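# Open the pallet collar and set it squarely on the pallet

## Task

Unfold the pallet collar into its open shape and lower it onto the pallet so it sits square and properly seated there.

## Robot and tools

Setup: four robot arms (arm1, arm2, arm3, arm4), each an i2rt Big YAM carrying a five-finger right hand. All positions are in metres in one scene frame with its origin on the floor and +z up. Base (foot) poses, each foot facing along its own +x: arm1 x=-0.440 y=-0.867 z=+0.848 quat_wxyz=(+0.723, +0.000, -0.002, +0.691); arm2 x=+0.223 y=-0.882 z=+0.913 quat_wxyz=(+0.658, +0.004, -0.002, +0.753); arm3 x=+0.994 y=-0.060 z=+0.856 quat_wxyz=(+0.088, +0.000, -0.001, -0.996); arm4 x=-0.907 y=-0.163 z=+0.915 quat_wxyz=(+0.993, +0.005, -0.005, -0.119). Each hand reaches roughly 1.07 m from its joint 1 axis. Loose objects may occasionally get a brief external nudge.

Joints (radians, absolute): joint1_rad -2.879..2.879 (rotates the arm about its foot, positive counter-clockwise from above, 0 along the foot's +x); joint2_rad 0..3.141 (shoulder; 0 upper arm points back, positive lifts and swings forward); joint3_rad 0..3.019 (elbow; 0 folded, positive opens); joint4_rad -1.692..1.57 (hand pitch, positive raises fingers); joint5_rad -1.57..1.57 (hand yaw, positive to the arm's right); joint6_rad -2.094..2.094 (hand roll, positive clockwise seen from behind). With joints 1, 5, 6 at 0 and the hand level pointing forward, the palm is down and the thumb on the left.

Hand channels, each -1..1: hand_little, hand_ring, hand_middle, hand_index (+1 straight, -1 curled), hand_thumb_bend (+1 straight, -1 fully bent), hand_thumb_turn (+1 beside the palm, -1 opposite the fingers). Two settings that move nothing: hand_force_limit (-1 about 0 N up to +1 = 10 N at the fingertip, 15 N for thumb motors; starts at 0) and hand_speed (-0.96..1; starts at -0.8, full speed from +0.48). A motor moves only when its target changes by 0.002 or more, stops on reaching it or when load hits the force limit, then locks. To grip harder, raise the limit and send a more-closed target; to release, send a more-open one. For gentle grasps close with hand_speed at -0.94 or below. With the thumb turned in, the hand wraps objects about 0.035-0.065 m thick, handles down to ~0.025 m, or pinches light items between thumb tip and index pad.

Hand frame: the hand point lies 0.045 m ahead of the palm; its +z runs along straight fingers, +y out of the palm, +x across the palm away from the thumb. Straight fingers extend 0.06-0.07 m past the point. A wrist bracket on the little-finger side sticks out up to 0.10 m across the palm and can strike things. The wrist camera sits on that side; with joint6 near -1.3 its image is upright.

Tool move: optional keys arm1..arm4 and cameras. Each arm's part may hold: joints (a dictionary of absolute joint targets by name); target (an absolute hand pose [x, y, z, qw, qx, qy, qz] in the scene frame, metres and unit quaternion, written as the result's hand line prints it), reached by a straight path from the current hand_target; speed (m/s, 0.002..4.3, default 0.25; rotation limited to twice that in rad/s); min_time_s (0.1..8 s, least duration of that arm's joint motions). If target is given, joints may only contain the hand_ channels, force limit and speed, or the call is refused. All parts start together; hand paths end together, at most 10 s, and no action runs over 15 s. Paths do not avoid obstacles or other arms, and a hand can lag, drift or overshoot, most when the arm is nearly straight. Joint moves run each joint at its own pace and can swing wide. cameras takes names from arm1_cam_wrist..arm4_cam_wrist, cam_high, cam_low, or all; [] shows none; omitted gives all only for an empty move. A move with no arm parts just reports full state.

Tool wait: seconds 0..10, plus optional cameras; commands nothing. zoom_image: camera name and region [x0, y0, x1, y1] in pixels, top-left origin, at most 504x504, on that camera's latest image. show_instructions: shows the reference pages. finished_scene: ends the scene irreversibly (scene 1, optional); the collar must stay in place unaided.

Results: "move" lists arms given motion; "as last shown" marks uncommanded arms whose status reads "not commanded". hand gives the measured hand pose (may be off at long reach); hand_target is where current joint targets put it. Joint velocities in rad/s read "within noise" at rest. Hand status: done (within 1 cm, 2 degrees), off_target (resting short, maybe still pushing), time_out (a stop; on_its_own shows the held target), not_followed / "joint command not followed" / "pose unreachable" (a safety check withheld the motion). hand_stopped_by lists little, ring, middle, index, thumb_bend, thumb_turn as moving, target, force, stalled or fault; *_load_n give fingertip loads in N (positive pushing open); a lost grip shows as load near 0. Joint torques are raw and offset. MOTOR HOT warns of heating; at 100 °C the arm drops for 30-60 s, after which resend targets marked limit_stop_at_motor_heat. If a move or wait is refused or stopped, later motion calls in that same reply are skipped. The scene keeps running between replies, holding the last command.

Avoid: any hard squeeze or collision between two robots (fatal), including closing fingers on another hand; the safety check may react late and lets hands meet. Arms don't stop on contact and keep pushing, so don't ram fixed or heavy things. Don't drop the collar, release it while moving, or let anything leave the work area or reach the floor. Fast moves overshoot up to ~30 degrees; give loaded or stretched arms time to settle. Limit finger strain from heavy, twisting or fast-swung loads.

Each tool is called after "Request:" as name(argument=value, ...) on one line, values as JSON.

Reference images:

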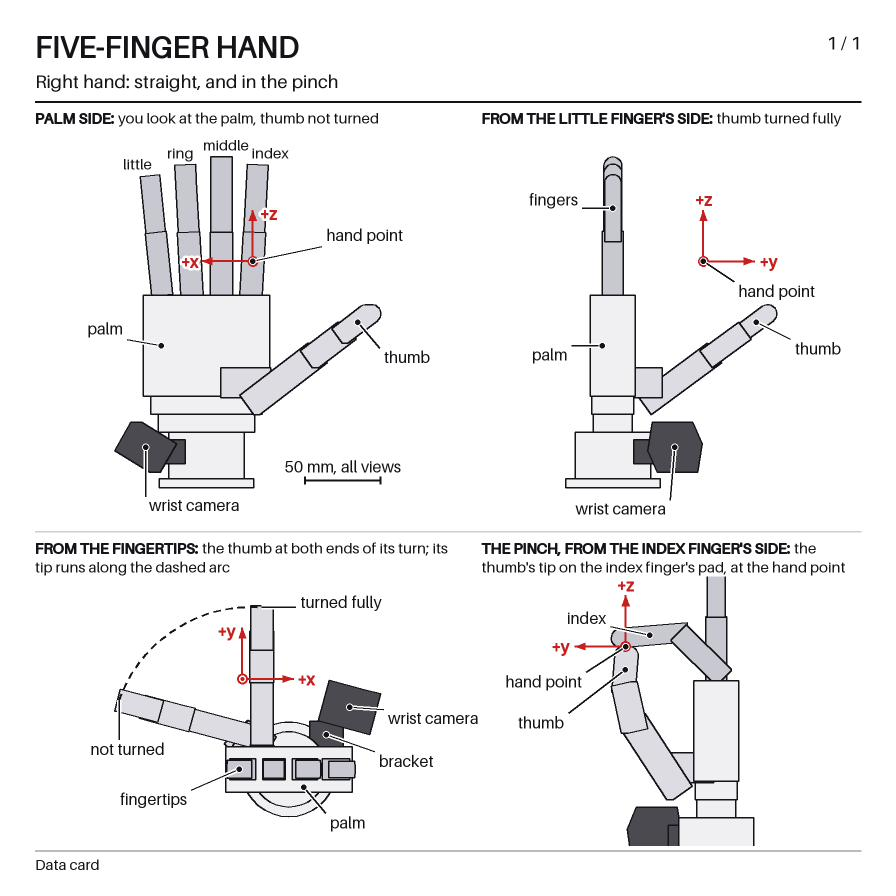

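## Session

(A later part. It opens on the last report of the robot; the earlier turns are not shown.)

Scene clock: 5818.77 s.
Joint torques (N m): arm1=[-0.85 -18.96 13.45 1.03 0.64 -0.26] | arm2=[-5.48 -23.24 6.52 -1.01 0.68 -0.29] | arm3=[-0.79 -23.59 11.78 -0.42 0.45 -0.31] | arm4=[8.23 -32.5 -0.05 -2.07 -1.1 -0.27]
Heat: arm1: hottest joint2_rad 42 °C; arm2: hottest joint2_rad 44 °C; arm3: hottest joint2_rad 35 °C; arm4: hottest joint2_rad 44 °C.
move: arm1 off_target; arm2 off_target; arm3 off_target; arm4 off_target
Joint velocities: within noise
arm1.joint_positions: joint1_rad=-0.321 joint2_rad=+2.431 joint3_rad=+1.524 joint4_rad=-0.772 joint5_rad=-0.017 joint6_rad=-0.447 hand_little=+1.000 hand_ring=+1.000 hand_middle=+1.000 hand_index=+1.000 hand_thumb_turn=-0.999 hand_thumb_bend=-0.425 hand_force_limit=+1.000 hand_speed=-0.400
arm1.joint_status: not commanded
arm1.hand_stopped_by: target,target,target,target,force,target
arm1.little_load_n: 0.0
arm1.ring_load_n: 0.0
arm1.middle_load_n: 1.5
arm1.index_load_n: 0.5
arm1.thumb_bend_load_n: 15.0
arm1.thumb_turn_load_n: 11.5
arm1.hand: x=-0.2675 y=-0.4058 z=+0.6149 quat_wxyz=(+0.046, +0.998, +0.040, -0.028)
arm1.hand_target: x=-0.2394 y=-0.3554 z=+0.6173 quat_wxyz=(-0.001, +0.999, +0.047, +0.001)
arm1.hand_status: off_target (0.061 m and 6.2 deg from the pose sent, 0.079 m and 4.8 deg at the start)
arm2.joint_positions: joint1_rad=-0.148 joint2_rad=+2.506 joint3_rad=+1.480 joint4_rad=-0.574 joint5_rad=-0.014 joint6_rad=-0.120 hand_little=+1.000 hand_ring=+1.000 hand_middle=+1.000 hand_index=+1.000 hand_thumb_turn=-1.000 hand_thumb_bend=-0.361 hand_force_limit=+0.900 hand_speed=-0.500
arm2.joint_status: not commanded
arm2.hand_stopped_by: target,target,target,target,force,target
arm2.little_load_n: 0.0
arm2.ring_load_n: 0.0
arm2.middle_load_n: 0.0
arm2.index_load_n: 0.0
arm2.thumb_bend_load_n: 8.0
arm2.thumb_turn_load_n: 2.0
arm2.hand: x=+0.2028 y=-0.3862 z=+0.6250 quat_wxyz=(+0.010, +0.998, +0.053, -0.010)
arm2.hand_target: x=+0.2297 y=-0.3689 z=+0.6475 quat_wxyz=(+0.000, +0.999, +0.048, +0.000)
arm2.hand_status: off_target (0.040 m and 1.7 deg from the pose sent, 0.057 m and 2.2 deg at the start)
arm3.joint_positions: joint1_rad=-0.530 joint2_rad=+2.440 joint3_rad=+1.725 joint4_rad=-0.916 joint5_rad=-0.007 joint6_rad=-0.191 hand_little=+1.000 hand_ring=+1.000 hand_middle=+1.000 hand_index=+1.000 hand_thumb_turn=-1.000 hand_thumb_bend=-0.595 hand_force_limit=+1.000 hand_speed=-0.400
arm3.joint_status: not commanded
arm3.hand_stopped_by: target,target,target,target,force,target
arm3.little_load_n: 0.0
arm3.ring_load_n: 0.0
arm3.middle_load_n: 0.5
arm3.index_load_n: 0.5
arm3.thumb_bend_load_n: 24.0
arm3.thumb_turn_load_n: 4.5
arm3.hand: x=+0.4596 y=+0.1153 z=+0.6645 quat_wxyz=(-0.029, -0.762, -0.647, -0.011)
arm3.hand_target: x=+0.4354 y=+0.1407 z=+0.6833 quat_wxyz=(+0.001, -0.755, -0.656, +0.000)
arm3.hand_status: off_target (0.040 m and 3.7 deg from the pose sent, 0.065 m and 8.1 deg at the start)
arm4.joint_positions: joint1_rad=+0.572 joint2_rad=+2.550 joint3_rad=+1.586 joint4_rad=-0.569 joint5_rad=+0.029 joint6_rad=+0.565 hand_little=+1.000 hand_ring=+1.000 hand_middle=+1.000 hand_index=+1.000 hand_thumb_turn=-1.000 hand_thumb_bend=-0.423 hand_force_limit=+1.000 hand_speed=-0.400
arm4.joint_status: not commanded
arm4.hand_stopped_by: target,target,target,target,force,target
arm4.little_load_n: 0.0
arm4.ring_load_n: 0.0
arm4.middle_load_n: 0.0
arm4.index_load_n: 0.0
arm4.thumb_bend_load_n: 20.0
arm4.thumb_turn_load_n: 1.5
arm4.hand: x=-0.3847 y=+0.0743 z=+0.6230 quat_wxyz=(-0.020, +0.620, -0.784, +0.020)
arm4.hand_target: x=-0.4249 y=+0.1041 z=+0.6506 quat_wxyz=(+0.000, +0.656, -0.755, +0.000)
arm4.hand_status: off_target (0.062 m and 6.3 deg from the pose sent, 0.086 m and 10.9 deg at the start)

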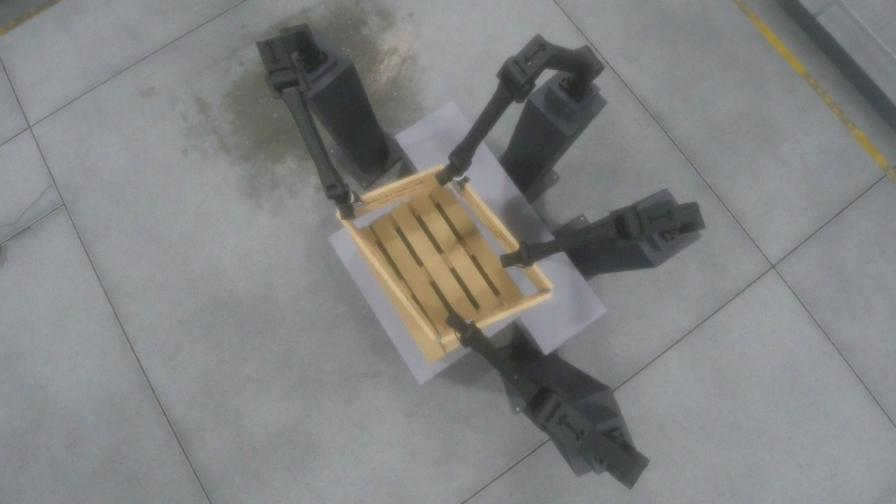

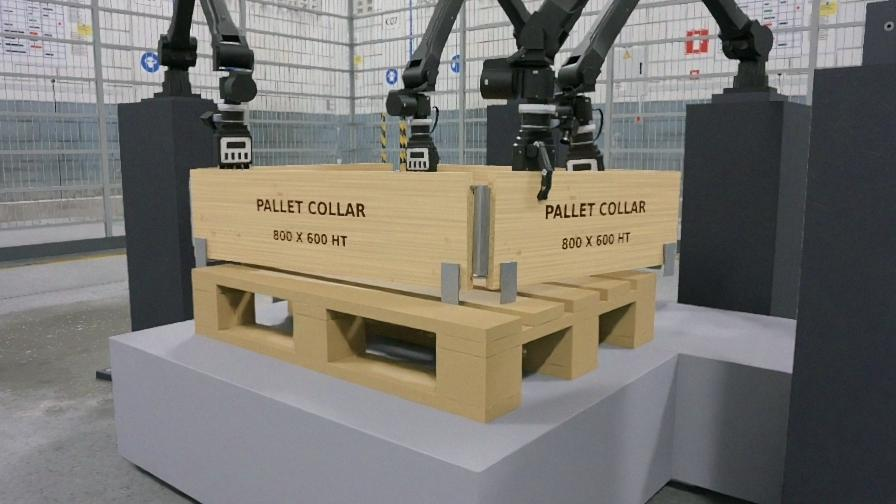

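Request:
move(arm1={"target": [-0.240, -0.356, 0.596, 0, 0.99885, 0.048, 0], "speed": 0.06}, arm3={"target": [0.442, 0.141, 0.700, 0, -0.7547, -0.6561, 0], "speed": 0.06}, cameras=["cam_high", "cam_low"])

Request:
zoom_image(camera="cam_low", region=[170, 150, 330, 310])

Request:
zoom_image(camera="cam_low", region=[380, 150, 580, 350])

Scene clock: 5873.10 s.
Joint torques (N m): arm1=[-0.67 -16.67 12.86 2.06 0.63 -0.27] | arm2=[-5.25 -22.89 6.49 -1.02 0.68 -0.28] | arm3=[-1.55 -28.45 8.87 -0.38 0.4 -0.29] | arm4=[8.47 -32.15 -0.08 -2.1 -1.1 -0.28]
Heat: arm1: hottest joint2_rad 41 °C; arm2: hottest joint2_rad 44 °C; arm3: hottest joint2_rad 38 °C; arm4: hottest joint2_rad 39 °C.
move: arm1 off_target; arm3 off_target
Joint velocities: within noise
arm1.joint_positions: joint1_rad=-0.321 joint2_rad=+2.434 joint3_rad=+1.524 joint4_rad=-0.771 joint5_rad=-0.017 joint6_rad=-0.447 hand_little=+1.000 hand_ring=+1.000 hand_middle=+1.000 hand_index=+1.000 hand_thumb_turn=-0.999 hand_thumb_bend=-0.425 hand_force_limit=+1.000 hand_speed=-0.400
arm1.joint_status: not commanded
arm1.hand_stopped_by: target,target,target,target,force,target
arm1.little_load_n: 0.0
arm1.ring_load_n: 0.0
arm1.middle_load_n: 1.5
arm1.index_load_n: 0.5
arm1.thumb_bend_load_n: 15.5
arm1.thumb_turn_load_n: 12.0
arm1.hand: x=-0.2677 y=-0.4064 z=+0.6137 quat_wxyz=(+0.046, +0.998, +0.040, -0.028)
arm1.hand_target: x=-0.2415 y=-0.3594 z=+0.6019 quat_wxyz=(+0.000, +0.999, +0.047, +0.001)
arm1.hand_status: off_target (0.060 m and 6.3 deg from the pose sent, 0.060 m and 6.2 deg at the start)
arm2, arm4: as last shown
arm2.index_load_n: -0.5
arm2.thumb_turn_load_n: 1.5
arm3.joint_positions: joint1_rad=-0.530 joint2_rad=+2.440 joint3_rad=+1.725 joint4_rad=-0.919 joint5_rad=-0.007 joint6_rad=-0.191 hand_little=+1.000 hand_ring=+1.000 hand_middle=+1.000 hand_index=+1.000 hand_thumb_turn=-1.000 hand_thumb_bend=-0.595 hand_force_limit=+1.000 hand_speed=-0.400
arm3.joint_status: not commanded
arm3.hand_stopped_by: target,target,target,target,force,target
arm3.little_load_n: -0.5
arm3.ring_load_n: 0.0
arm3.middle_load_n: 0.5
arm3.index_load_n: 0.5
arm3.thumb_bend_load_n: 24.0
arm3.thumb_turn_load_n: 5.0
arm3.hand: x=+0.4604 y=+0.1150 z=+0.6650 quat_wxyz=(-0.030, -0.762, -0.647, -0.012)
arm3.hand_target: x=+0.4432 y=+0.1403 z=+0.6997 quat_wxyz=(+0.001, -0.755, -0.656, -0.001)
arm3.hand_status: off_target (0.047 m and 3.9 deg from the pose sent, 0.047 m and 3.8 deg at the start)
arm4.joint_positions: joint1_rad=+0.572 joint2_rad=+2.550 joint3_rad=+1.586 joint4_rad=-0.568 joint5_rad=+0.029 joint6_rad=+0.565 hand_little=+1.000 hand_ring=+1.000 hand_middle=+1.000 hand_index=+1.000 hand_thumb_turn=-1.000 hand_thumb_bend=-0.423 hand_force_limit=+1.000 hand_speed=-0.400
arm4.ring_load_n: -0.5
arm4.thumb_turn_load_n: 2.0
arm4.hand: x=-0.3844 y=+0.0743 z=+0.6230 quat_wxyz=(-0.020, +0.620, -0.784, +0.020)
arm4.hand_target: x=-0.4248 y=+0.1041 z=+0.6505 quat_wxyz=(+0.000, +0.656, -0.755, +0.000)

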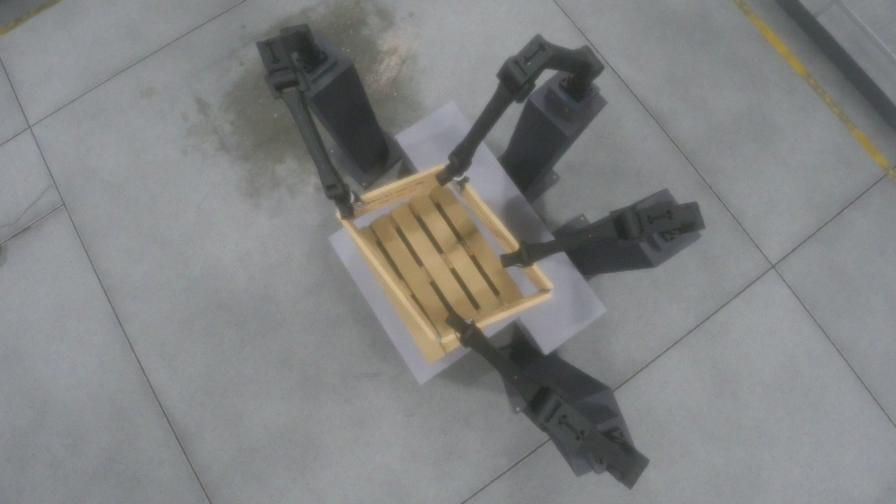

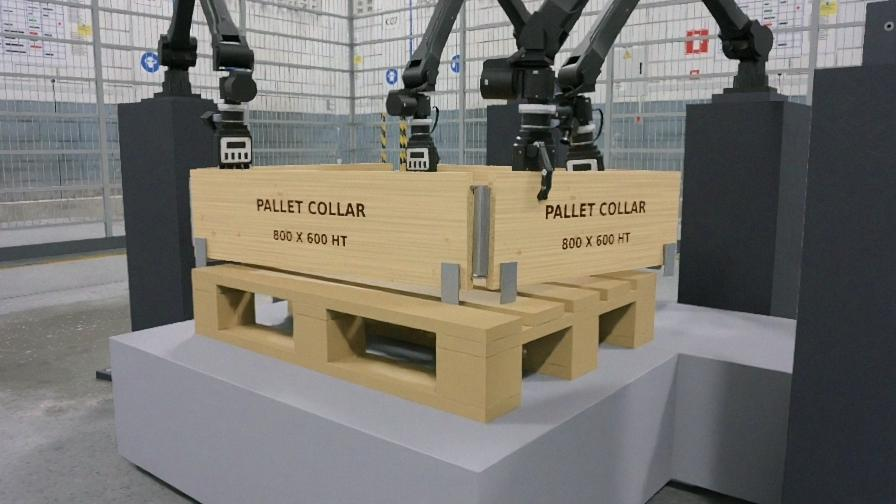

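Scaled by 3.150 from the camera's image (finer frame: 1280x720).

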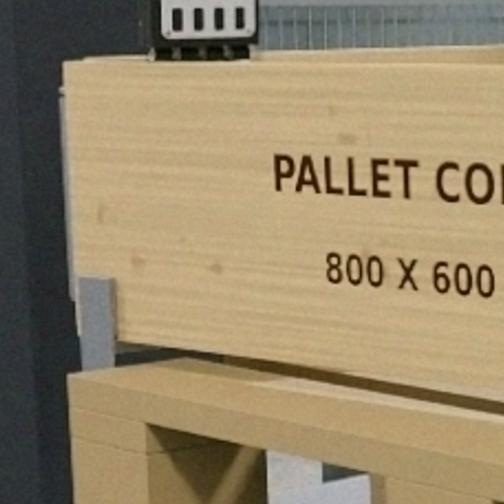

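Scaled by 2.520 from the camera's image (finer frame: 1280x720).

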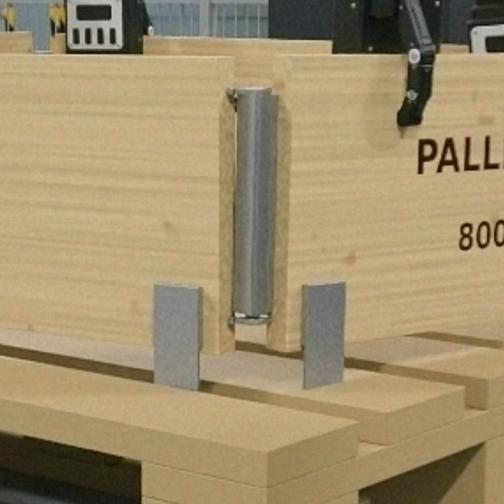

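Request:
move(arm1={"target": [-0.244, -0.362, 0.570, 0, 0.99885, 0.048, 0], "speed": 0.06}, arm3={"target": [0.440, 0.141, 0.722, 0, -0.7547, -0.6561, 0], "speed": 0.06}, cameras=["cam_high", "cam_low"])

Request:
zoom_image(camera="cam_low", region=[170, 150, 330, 310])

Request:
zoom_image(camera="cam_low", region=[380, 150, 580, 350])

Scene clock: 5897.97 s.
Joint torques (N m): arm1=[-0.91 -13.92 11.92 3.78 0.65 -0.19] | arm2=[-5.13 -22.95 6.45 -0.87 0.69 -0.3] | arm3=[-0.73 -30.39 9.13 -1.69 0.36 -0.36] | arm4=[8.23 -32.03 -0.06 -2.06 -1.16 -0.28]
Heat: arm1: hottest joint2_rad 41 °C; arm2: hottest joint2_rad 44 °C; arm3: hottest joint2_rad 38 °C; arm4: hottest joint2_rad 39 °C.
move: arm1 off_target; arm3 off_target
Joint velocities: within noise
arm1.joint_positions: joint1_rad=-0.321 joint2_rad=+2.438 joint3_rad=+1.524 joint4_rad=-0.765 joint5_rad=-0.017 joint6_rad=-0.448 hand_little=+1.000 hand_ring=+1.000 hand_middle=+1.000 hand_index=+1.000 hand_thumb_turn=-0.999 hand_thumb_bend=-0.425 hand_force_limit=+1.000 hand_speed=-0.400
arm1.joint_status: not commanded
arm1.hand_stopped_by: target,target,target,target,force,target
arm1.little_load_n: 0.0
arm1.ring_load_n: 0.0
arm1.middle_load_n: 1.5
arm1.index_load_n: 0.0
arm1.thumb_bend_load_n: 16.0
arm1.thumb_turn_load_n: 13.5
arm1.hand: x=-0.2678 y=-0.4063 z=+0.6112 quat_wxyz=(+0.045, +0.998, +0.040, -0.028)
arm1.hand_target: x=-0.2460 y=-0.3667 z=+0.5774 quat_wxyz=(+0.000, +0.999, +0.048, +0.000)
arm1.hand_status: off_target (0.065 m and 6.2 deg from the pose sent, 0.067 m and 6.3 deg at the start)
arm2, arm4: as last shown
arm2.joint_positions: joint1_rad=-0.148 joint2_rad=+2.506 joint3_rad=+1.480 joint4_rad=-0.576 joint5_rad=-0.014 joint6_rad=-0.120 hand_little=+1.000 hand_ring=+1.000 hand_middle=+1.000 hand_index=+1.000 hand_thumb_turn=-1.000 hand_thumb_bend=-0.361 hand_force_limit=+0.900 hand_speed=-0.500
arm2.index_load_n: 0.0
arm2.thumb_bend_load_n: 7.5
arm2.hand: x=+0.2029 y=-0.3866 z=+0.6251 quat_wxyz=(+0.011, +0.998, +0.054, -0.010)
arm3.joint_positions: joint1_rad=-0.530 joint2_rad=+2.437 joint3_rad=+1.725 joint4_rad=-0.922 joint5_rad=-0.007 joint6_rad=-0.191 hand_little=+1.000 hand_ring=+1.000 hand_middle=+1.000 hand_index=+1.000 hand_thumb_turn=-1.000 hand_thumb_bend=-0.595 hand_force_limit=+1.000 hand_speed=-0.400
arm3.joint_status: not commanded
arm3.hand_stopped_by: target,target,target,target,force,target
arm3.little_load_n: 0.0
arm3.ring_load_n: 0.0
arm3.middle_load_n: 0.5
arm3.index_load_n: 0.5
arm3.thumb_bend_load_n: 24.0
arm3.thumb_turn_load_n: 5.0
arm3.hand: x=+0.4603 y=+0.1150 z=+0.6669 quat_wxyz=(-0.030, -0.762, -0.647, -0.012)
arm3.hand_target: x=+0.4416 y=+0.1399 z=+0.7201 quat_wxyz=(+0.001, -0.755, -0.656, -0.001)
arm3.hand_status: off_target (0.064 m and 3.9 deg from the pose sent, 0.066 m and 3.9 deg at the start)
arm4.joint_positions: joint1_rad=+0.572 joint2_rad=+2.549 joint3_rad=+1.586 joint4_rad=-0.567 joint5_rad=+0.031 joint6_rad=+0.565 hand_little=+1.000 hand_ring=+1.000 hand_middle=+1.000 hand_index=+1.000 hand_thumb_turn=-1.000 hand_thumb_bend=-0.423 hand_force_limit=+1.000 hand_speed=-0.400
arm4.ring_load_n: 0.5
arm4.thumb_turn_load_n: 2.5
arm4.hand: x=-0.3840 y=+0.0741 z=+0.6231 quat_wxyz=(-0.021, +0.620, -0.784, +0.021)
arm4.hand_target: x=-0.4249 y=+0.1040 z=+0.6505 quat_wxyz=(+0.000, +0.656, -0.755, +0.001)

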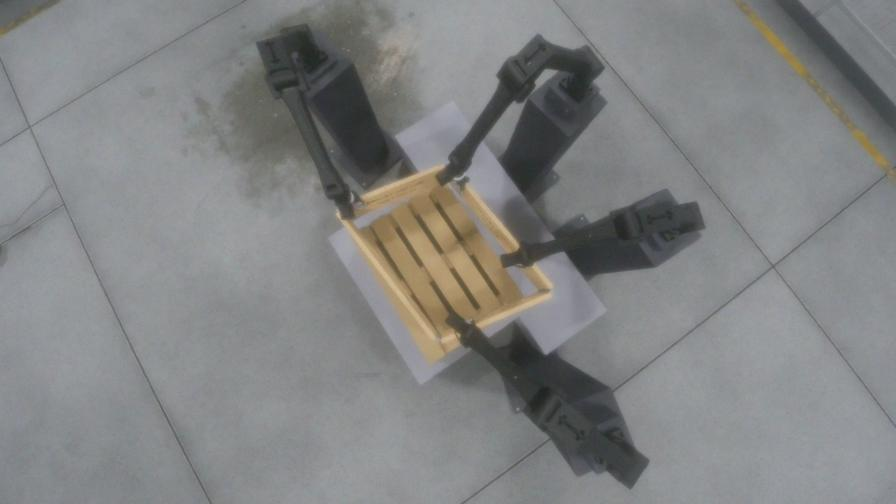

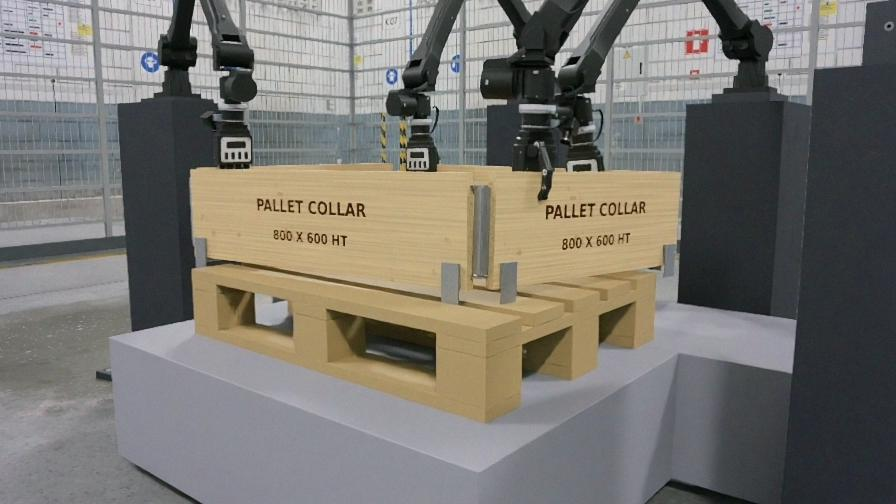

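Scaled by 3.150 from the camera's image (finer frame: 1280x720).

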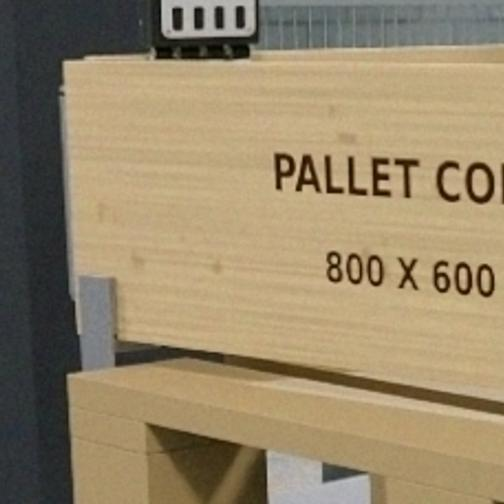

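Scaled by 2.520 from the camera's image (finer frame: 1280x720).

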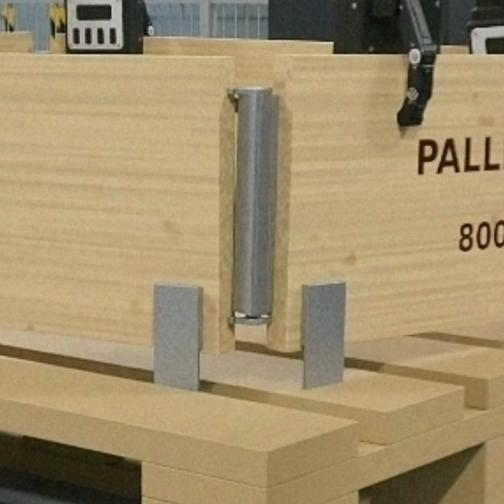

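Request:
move(arm4={"target": [-0.430, 0.112, 0.685, 0, 0.6561, -0.7547, 0], "speed": 0.06}, cameras=["cam_high", "cam_low"])

Request:
zoom_image(camera="cam_low", region=[380, 150, 580, 350])

Request:
zoom_image(camera="cam_high", region=[360, 270, 530, 370])

Scene clock: 5905.40 s.
Joint torques (N m): arm1=[-0.26 -16.44 10.03 1.77 0.58 -0.42] | arm2=[-3.9 -23 6.12 -0.72 0.34 -0.29] | arm3=[-0.5 -28.28 8.43 -2.07 0.32 -0.07] | arm4=[2.49 -25.47 3.29 -0.42 -0.22 -0.07]
Heat: arm1: hottest joint2_rad 40 °C; arm2: hottest joint2_rad 44 °C; arm3: hottest joint2_rad 38 °C; arm4: hottest joint2_rad 39 °C.
move: arm4 off_target
Joint velocities: within noise
arm1, arm2, arm3: as last shown
arm1.joint_positions: joint1_rad=-0.323 joint2_rad=+2.466 joint3_rad=+1.546 joint4_rad=-0.712 joint5_rad=-0.016 joint6_rad=-0.430 hand_little=+1.000 hand_ring=+1.000 hand_middle=+1.000 hand_index=+1.000 hand_thumb_turn=-0.999 hand_thumb_bend=-0.425 hand_force_limit=+1.000 hand_speed=-0.400
arm1.middle_load_n: 0.0
arm1.thumb_bend_load_n: 13.5
arm1.thumb_turn_load_n: 10.0
arm1.hand: x=-0.2618 y=-0.3912 z=+0.5963 quat_wxyz=(+0.024, +0.999, +0.031, -0.018)
arm1.hand_target: x=-0.2459 y=-0.3666 z=+0.5774 quat_wxyz=(+0.000, +0.999, +0.048, +0.000)
arm2.joint_positions: joint1_rad=-0.166 joint2_rad=+2.501 joint3_rad=+1.485 joint4_rad=-0.582 joint5_rad=-0.005 joint6_rad=-0.120 hand_little=+1.000 hand_ring=+1.000 hand_middle=+1.000 hand_index=+1.000 hand_thumb_turn=-1.000 hand_thumb_bend=-0.362 hand_force_limit=+0.900 hand_speed=-0.500
arm2.thumb_bend_load_n: 4.5
arm2.thumb_turn_load_n: 1.0
arm2.hand: x=+0.2139 y=-0.3830 z=+0.6280 quat_wxyz=(+0.009, +0.999, +0.044, -0.006)
arm2.hand_target: x=+0.2296 y=-0.3690 z=+0.6474 quat_wxyz=(+0.000, +0.999, +0.048, +0.000)
arm3.joint_positions: joint1_rad=-0.530 joint2_rad=+2.416 joint3_rad=+1.736 joint4_rad=-0.913 joint5_rad=-0.006 joint6_rad=-0.220 hand_little=+1.000 hand_ring=+1.000 hand_middle=+1.000 hand_index=+1.000 hand_thumb_turn=-1.000 hand_thumb_bend=-0.595 hand_force_limit=+1.000 hand_speed=-0.400
arm3.index_load_n: 0.0
arm3.thumb_bend_load_n: 15.5
arm3.thumb_turn_load_n: 3.5
arm3.hand: x=+0.4481 y=+0.1219 z=+0.6801 quat_wxyz=(-0.012, -0.752, -0.659, -0.002)
arm3.hand_target: x=+0.4417 y=+0.1399 z=+0.7200 quat_wxyz=(+0.001, -0.755, -0.656, -0.001)
arm4.joint_positions: joint1_rad=+0.649 joint2_rad=+2.405 joint3_rad=+1.519 joint4_rad=-0.655 joint5_rad=+0.009 joint6_rad=+0.559 hand_little=+1.000 hand_ring=+1.000 hand_middle=+1.000 hand_index=+1.000 hand_thumb_turn=-1.000 hand_thumb_bend=-0.429 hand_force_limit=+1.000 hand_speed=-0.400
arm4.joint_status: not commanded
arm4.hand_stopped_by: target,target,target,target,force,target
arm4.little_load_n: 0.0
arm4.ring_load_n: 0.0
arm4.middle_load_n: -0.5
arm4.index_load_n: 0.0
arm4.thumb_bend_load_n: 0.0
arm4.thumb_turn_load_n: 0.0
arm4.hand: x=-0.4110 y=+0.1149 z=+0.6917 quat_wxyz=(-0.020, +0.652, -0.758, +0.009)
arm4.hand_target: x=-0.4297 y=+0.1120 z=+0.6853 quat_wxyz=(+0.000, +0.656, -0.755, +0.000)
arm4.hand_status: off_target (0.020 m and 2.6 deg from the pose sent, 0.086 m and 6.4 deg at the start)

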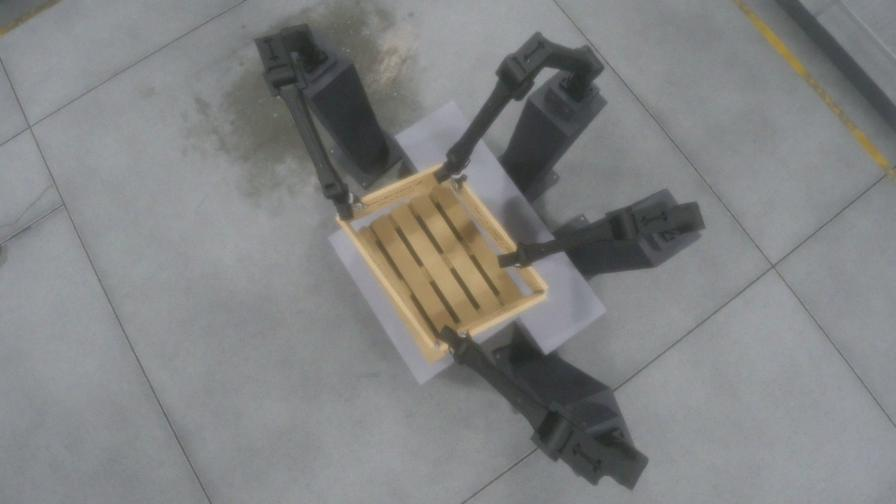

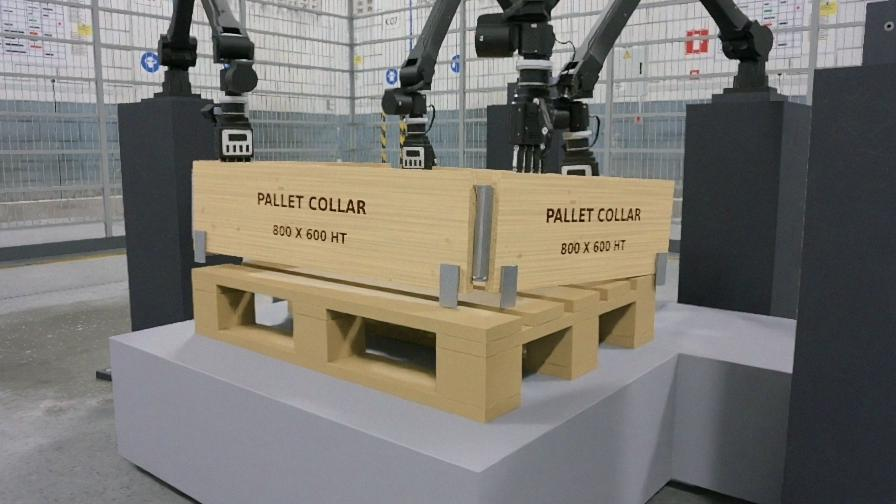

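Scaled by 2.520 from the camera's image (finer frame: 1280x720).

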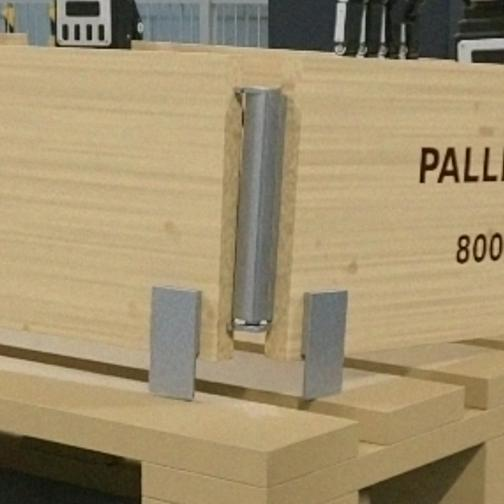

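Scaled by 2.965 from the camera's image (finer frame: 1280x720).

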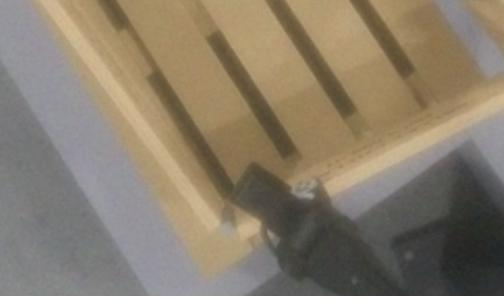

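Request:
move(cameras=["cam_high", "arm4_cam_wrist"])

Request:
zoom_image(camera="cam_high", region=[420, 225, 590, 325])

Request:
zoom_image(camera="cam_high", region=[320, 130, 490, 230])

Request:
zoom_image(camera="arm4_cam_wrist", region=[100, 50, 572, 450])

Scene clock: 5912.93 s.
Joint torques (N m): arm1=[-0.62 -16.5 10.02 1.8 0.59 -0.4] | arm2=[-3.49 -22.89 6.19 -0.79 0.34 -0.29] | arm3=[-0.44 -29.16 8.58 -1.87 0.29 -0.07] | arm4=[2.49 -25.11 3.37 -0.46 -0.21 -0.07]
Heat: arm1: hottest joint2_rad 40 °C; arm2: hottest joint2_rad 44 °C; arm3: hottest joint2_rad 38 °C; arm4: hottest joint2_rad 38 °C.
Joint velocities: within noise
arm1.joint_positions: joint1_rad=-0.323 joint2_rad=+2.466 joint3_rad=+1.546 joint4_rad=-0.712 joint5_rad=-0.016 joint6_rad=-0.430 hand_little=+1.000 hand_ring=+1.000 hand_middle=+1.000 hand_index=+1.000 hand_thumb_turn=-0.999 hand_thumb_bend=-0.425 hand_force_limit=+1.000 hand_speed=-0.400
arm1.joint_status: not commanded
arm1.hand_stopped_by: target,target,target,target,force,target
arm1.little_load_n: 0.0
arm1.ring_load_n: 0.0
arm1.middle_load_n: 0.0
arm1.index_load_n: 0.0
arm1.thumb_bend_load_n: 13.0
arm1.thumb_turn_load_n: 10.0
arm1.hand: x=-0.2618 y=-0.3912 z=+0.5963 quat_wxyz=(+0.024, +0.999, +0.031, -0.018) (m; scene frame)
arm1.hand_target: x=-0.2459 y=-0.3666 z=+0.5774 quat_wxyz=(+0.000, +0.999, +0.048, +0.000) (m; scene frame)
arm1.hand_status: not commanded
arm2.joint_positions: joint1_rad=-0.166 joint2_rad=+2.501 joint3_rad=+1.485 joint4_rad=-0.582 joint5_rad=-0.005 joint6_rad=-0.120 hand_little=+1.000 hand_ring=+1.000 hand_middle=+1.000 hand_index=+1.000 hand_thumb_turn=-1.000 hand_thumb_bend=-0.362 hand_force_limit=+0.900 hand_speed=-0.500
arm2.joint_status: not commanded
arm2.hand_stopped_by: target,target,target,target,force,target
arm2.little_load_n: 0.0
arm2.ring_load_n: 0.0
arm2.middle_load_n: 0.0
arm2.index_load_n: 0.0
arm2.thumb_bend_load_n: 4.5
arm2.thumb_turn_load_n: 1.0
arm2.hand: x=+0.2139 y=-0.3830 z=+0.6280 quat_wxyz=(+0.009, +0.999, +0.044, -0.006) (m; scene frame)
arm2.hand_target: x=+0.2296 y=-0.3690 z=+0.6474 quat_wxyz=(+0.000, +0.999, +0.048, +0.000) (m; scene frame)
arm2.hand_status: not commanded
arm3.joint_positions: joint1_rad=-0.530 joint2_rad=+2.416 joint3_rad=+1.736 joint4_rad=-0.913 joint5_rad=-0.006 joint6_rad=-0.220 hand_little=+1.000 hand_ring=+1.000 hand_middle=+1.000 hand_index=+1.000 hand_thumb_turn=-1.000 hand_thumb_bend=-0.595 hand_force_limit=+1.000 hand_speed=-0.400
arm3.joint_status: not commanded
arm3.hand_stopped_by: target,target,target,target,force,target
arm3.little_load_n: 0.0
arm3.ring_load_n: 0.0
arm3.middle_load_n: 0.0
arm3.index_load_n: 0.0
arm3.thumb_bend_load_n: 15.5
arm3.thumb_turn_load_n: 3.0
arm3.hand: x=+0.4481 y=+0.1219 z=+0.6801 quat_wxyz=(-0.012, -0.752, -0.659, -0.002) (m; scene frame)
arm3.hand_target: x=+0.4417 y=+0.1399 z=+0.7200 quat_wxyz=(+0.001, -0.755, -0.656, -0.001) (m; scene frame)
arm3.hand_status: not commanded
arm4.joint_positions: joint1_rad=+0.649 joint2_rad=+2.405 joint3_rad=+1.519 joint4_rad=-0.655 joint5_rad=+0.009 joint6_rad=+0.559 hand_little=+1.000 hand_ring=+1.000 hand_middle=+1.000 hand_index=+1.000 hand_thumb_turn=-1.000 hand_thumb_bend=-0.429 hand_force_limit=+1.000 hand_speed=-0.400
arm4.joint_status: not commanded
arm4.hand_stopped_by: target,target,target,target,force,target
arm4.little_load_n: 0.0
arm4.ring_load_n: 0.0
arm4.middle_load_n: 0.0
arm4.index_load_n: 0.0
arm4.thumb_bend_load_n: 0.0
arm4.thumb_turn_load_n: 0.0
arm4.hand: x=-0.4110 y=+0.1149 z=+0.6917 quat_wxyz=(-0.020, +0.652, -0.758, +0.009) (m; scene frame)
arm4.hand_target: x=-0.4297 y=+0.1120 z=+0.6853 quat_wxyz=(+0.000, +0.656, -0.755, +0.000) (m; scene frame)
arm4.hand_status: off_target (0.020 m and 2.6 deg from the pose sent, 0.086 m and 6.4 deg at the start)
pictures: arm4_cam_wrist, cam_high
camera_calibration:
arm4_cam_wrist: T_world_to_cam=[[-0.98828, -0.14932, -0.03165, -0.37104], [-0.14559, 0.85996, 0.48915, -0.49551], [-0.04582, 0.48803, -0.87162, 0.64174]] pos_world=[-0.40943, 0.05753, 0.78999]

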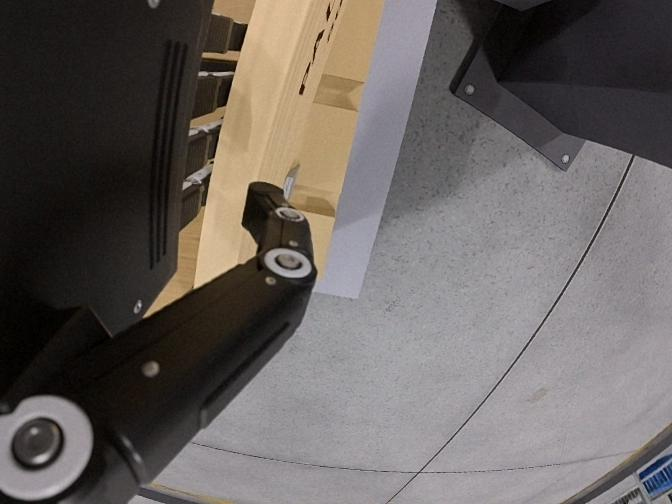

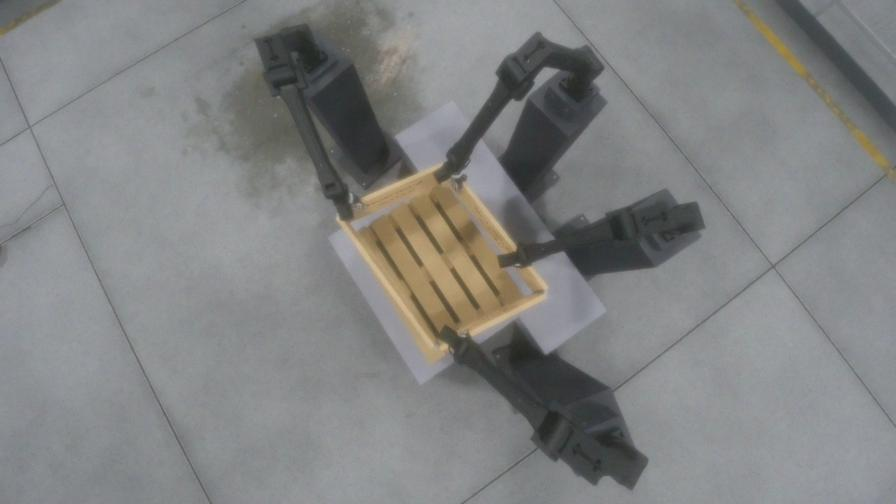

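Scaled by 2.965 from the camera's image (finer frame: 1280x720).

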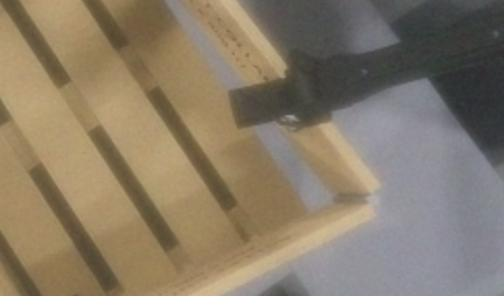

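Scaled by 2.965 from the camera's image (finer frame: 1280x720).

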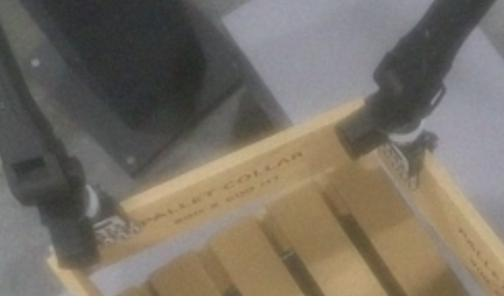

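Scaled by 1.068 from the camera's image (finer frame: 960x720).

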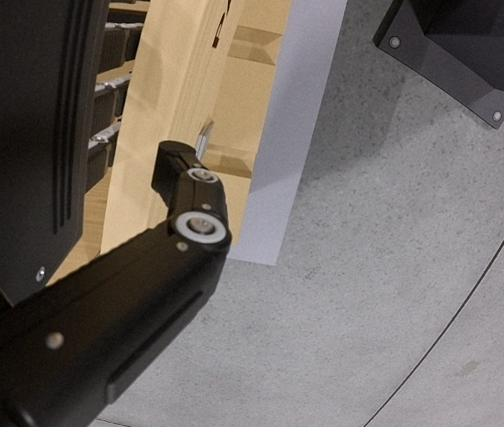

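Request:
move(arm4={"target": [-0.384, 0.103, 0.690, 0, 0.6561, -0.7547, 0], "speed": 0.08, "joints": {"hand_thumb_bend": 0.3}}, cameras=["arm4_cam_wrist"])

Request:
move(arm4={"target": [-0.384, 0.103, 0.622, 0, 0.6561, -0.7547, 0], "speed": 0.08}, cameras=["arm4_cam_wrist", "cam_low"])

Scene clock: 5945.77 s.
Joint torques (N m): arm1=[-0.5 -16.62 10.02 1.84 0.59 -0.42] | arm2=[-3.84 -22.95 6.17 -0.68 0.34 -0.28] | arm3=[-1.9 -28.98 8.42 -2 0.42 -0.11] | arm4=[1.38 -23.82 8.25 -0.31 -0.15 -0.13]
Heat: arm1: hottest joint2_rad 39 °C; arm2: hottest joint2_rad 44 °C; arm3: hottest joint2_rad 37 °C; arm4: hottest joint2_rad 37 °C.
move: arm4 off_target
Joint velocities: within noise
arm1, arm2, arm3: as last shown
arm1.thumb_bend_load_n: 13.5
arm3.little_load_n: -0.5
arm3.middle_load_n: 0.5
arm4.joint_positions: joint1_rad=+0.620 joint2_rad=+2.437 joint3_rad=+1.616 joint4_rad=-0.754 joint5_rad=+0.007 joint6_rad=+0.522 hand_little=+1.000 hand_ring=+1.000 hand_middle=+1.000 hand_index=+1.000 hand_thumb_turn=-1.000 hand_thumb_bend=+0.300 hand_force_limit=+1.000 hand_speed=-0.400
arm4.joint_status: all done
arm4.hand_stopped_by: target,target,target,target,target,target
arm4.little_load_n: 0.0
arm4.ring_load_n: 0.0
arm4.middle_load_n: 0.0
arm4.index_load_n: 0.0
arm4.thumb_bend_load_n: 0.0
arm4.thumb_turn_load_n: 0.0
arm4.hand: x=-0.3900 y=+0.1041 z=+0.6986 quat_wxyz=(-0.004, +0.655, -0.755, +0.003)
arm4.hand_target: x=-0.3843 y=+0.1029 z=+0.6901 quat_wxyz=(+0.000, +0.656, -0.755, +0.000)
arm4.hand_status: off_target (0.011 m and 0.6 deg from the pose sent, 0.030 m and 2.5 deg at the start)
arm4_cam_wrist: T_world_to_cam=[[-0.98763, -0.15681, 0.00172, -0.374], [-0.13652, 0.8651, 0.48267, -0.47906], [-0.07718, 0.47647, -0.8758, 0.64589]] pos_world=[-0.38493, 0.04804, 0.79755]

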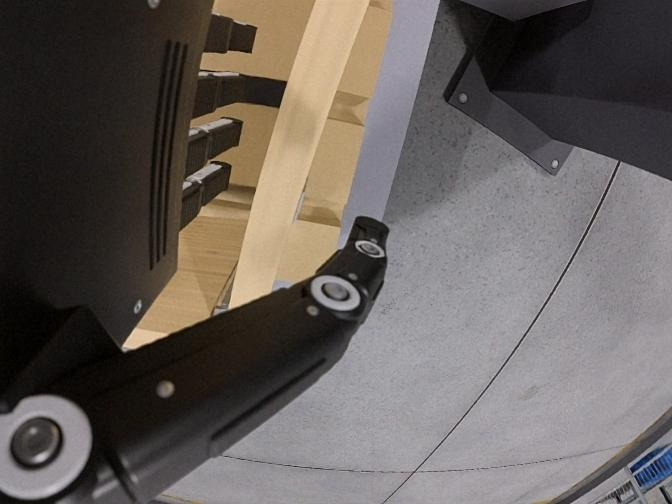

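Scene clock: 5947.47 s.
Joint torques (N m): arm1=[-0.67 -16.91 10.13 1.8 0.59 -0.39] | arm2=[-3.6 -22.89 6.11 -0.73 0.33 -0.28] | arm3=[-0.67 -28.86 8.29 -1.99 0.39 -0.08] | arm4=[1.32 -24.18 7.34 0.58 -0.14 -0.12]
Heat: arm1: hottest joint2_rad 39 °C; arm2: hottest joint2_rad 44 °C; arm3: hottest joint2_rad 37 °C; arm4: hottest joint2_rad 37 °C.
move: arm4 off_target
Joint velocities: within noise
arm1, arm2, arm3: as last shown
arm3.little_load_n: 0.0
arm3.middle_load_n: 0.0
arm3.index_load_n: 0.5
arm3.thumb_bend_load_n: 15.0
arm3.thumb_turn_load_n: 3.5
arm4.joint_positions: joint1_rad=+0.620 joint2_rad=+2.577 joint3_rad=+1.678 joint4_rad=-0.702 joint5_rad=+0.007 joint6_rad=+0.521 hand_little=+1.000 hand_ring=+1.000 hand_middle=+1.000 hand_index=+1.000 hand_thumb_turn=-1.000 hand_thumb_bend=+0.300 hand_force_limit=+1.000 hand_speed=-0.400
arm4.joint_status: not commanded
arm4.hand_stopped_by: target,target,target,target,target,target
arm4.little_load_n: 0.0
arm4.ring_load_n: 0.0
arm4.middle_load_n: 0.0
arm4.index_load_n: 0.0
arm4.thumb_bend_load_n: 0.0
arm4.thumb_turn_load_n: 0.0
arm4.hand: x=-0.3948 y=+0.1024 z=+0.6317 quat_wxyz=(+0.009, +0.656, -0.755, -0.001)
arm4.hand_target: x=-0.3844 y=+0.1028 z=+0.6224 quat_wxyz=(+0.000, +0.656, -0.755, +0.000)
arm4.hand_status: off_target (0.015 m and 1.0 deg from the pose sent, 0.077 m and 0.6 deg at the start)
arm4_cam_wrist: T_world_to_cam=[[-0.98713, -0.15756, 0.0274, -0.39492], [-0.12555, 0.86965, 0.47743, -0.43876], [-0.09905, 0.46784, -0.87824, 0.58141]] pos_world=[-0.38733, 0.04734, 0.73091]

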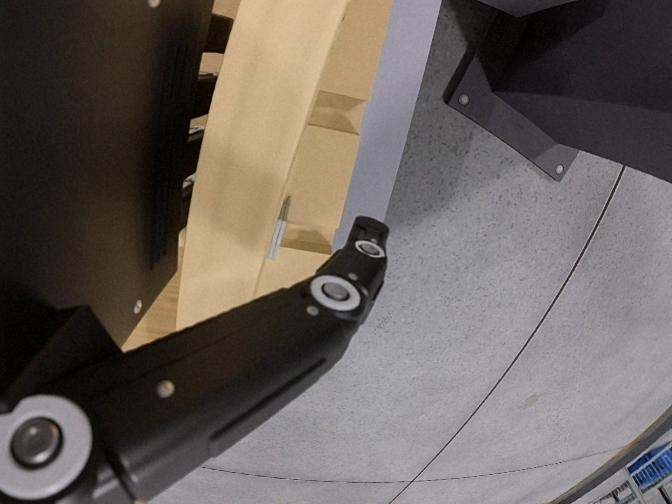

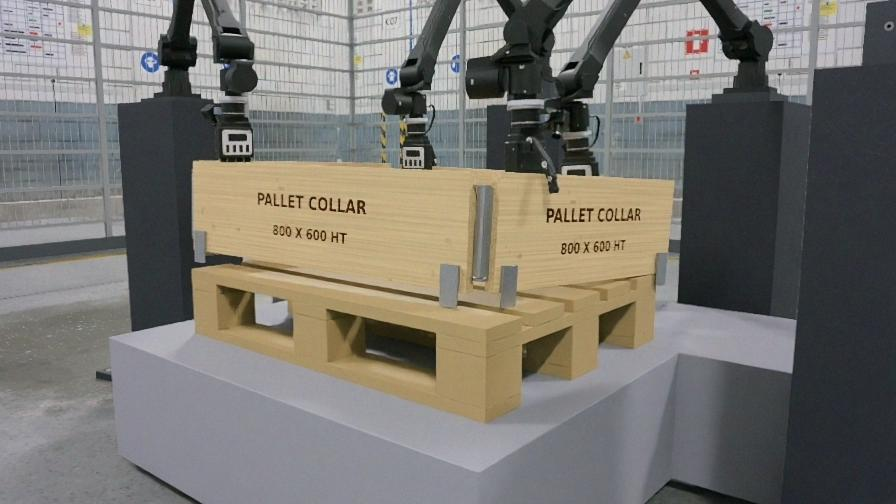

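Request:
move(arm4={"target": [-0.398, 0.106, 0.625, 0, 0.6561, -0.7547, 0], "speed": 0.06, "joints": {"hand_thumb_bend": -0.8}}, cameras=["arm4_cam_wrist"])

Scene clock: 5969.20 s.
Joint torques (N m): arm1=[-0.44 -17.03 10.1 1.73 0.62 -0.4] | arm2=[-3.72 -22.95 6.11 -0.72 0.35 -0.27] | arm3=[-1.14 -28.92 8.35 -1.84 0.33 0.01] | arm4=[2.32 -26.64 4.45 0.79 0.07 -0.1]
Heat: arm1: hottest joint2_rad 39 °C; arm2: hottest joint2_rad 43 °C; arm3: hottest joint2_rad 37 °C; arm4: hottest joint2_rad 37 °C.
move: arm4 off_target
Joint velocities: within noise
arm1, arm2, arm3: as last shown
arm2.middle_load_n: 0.5
arm3.index_load_n: 0.0
arm3.thumb_bend_load_n: 15.5
arm4.joint_positions: joint1_rad=+0.622 joint2_rad=+2.577 joint3_rad=+1.661 joint4_rad=-0.681 joint5_rad=+0.002 joint6_rad=+0.532 hand_little=+1.000 hand_ring=+1.000 hand_middle=+1.000 hand_index=+1.000 hand_thumb_turn=-1.000 hand_thumb_bend=-0.452 hand_force_limit=+1.000 hand_speed=-0.400
arm4.joint_status: hand_thumb_bend off_target (ended at -0.452, target -0.800)
arm4.hand_stopped_by: target,target,target,target,force,target
arm4.little_load_n: 0.0
arm4.ring_load_n: 0.0
arm4.middle_load_n: 0.0
arm4.index_load_n: 0.0
arm4.thumb_bend_load_n: 17.5
arm4.thumb_turn_load_n: 1.0
arm4.hand: x=-0.3989 y=+0.1035 z=+0.6278 quat_wxyz=(+0.006, +0.652, -0.758, -0.003)
arm4.hand_target: x=-0.3979 y=+0.1059 z=+0.6251 quat_wxyz=(+0.000, +0.656, -0.755, +0.000)
arm4.hand_status: done (0.004 m and 0.9 deg from the pose sent, 0.008 m and 1.0 deg at the start)
arm4_cam_wrist: T_world_to_cam=[[-0.98854, -0.14895, 0.02443, -0.39819], [-0.11881, 0.8677, 0.48269, -0.43877], [-0.0931, 0.47425, -0.87545, 0.57707]] pos_world=[-0.39204, 0.04772, 0.72671]

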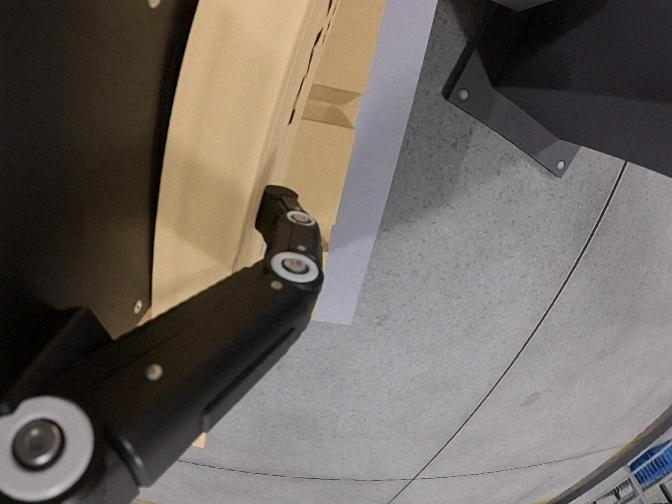

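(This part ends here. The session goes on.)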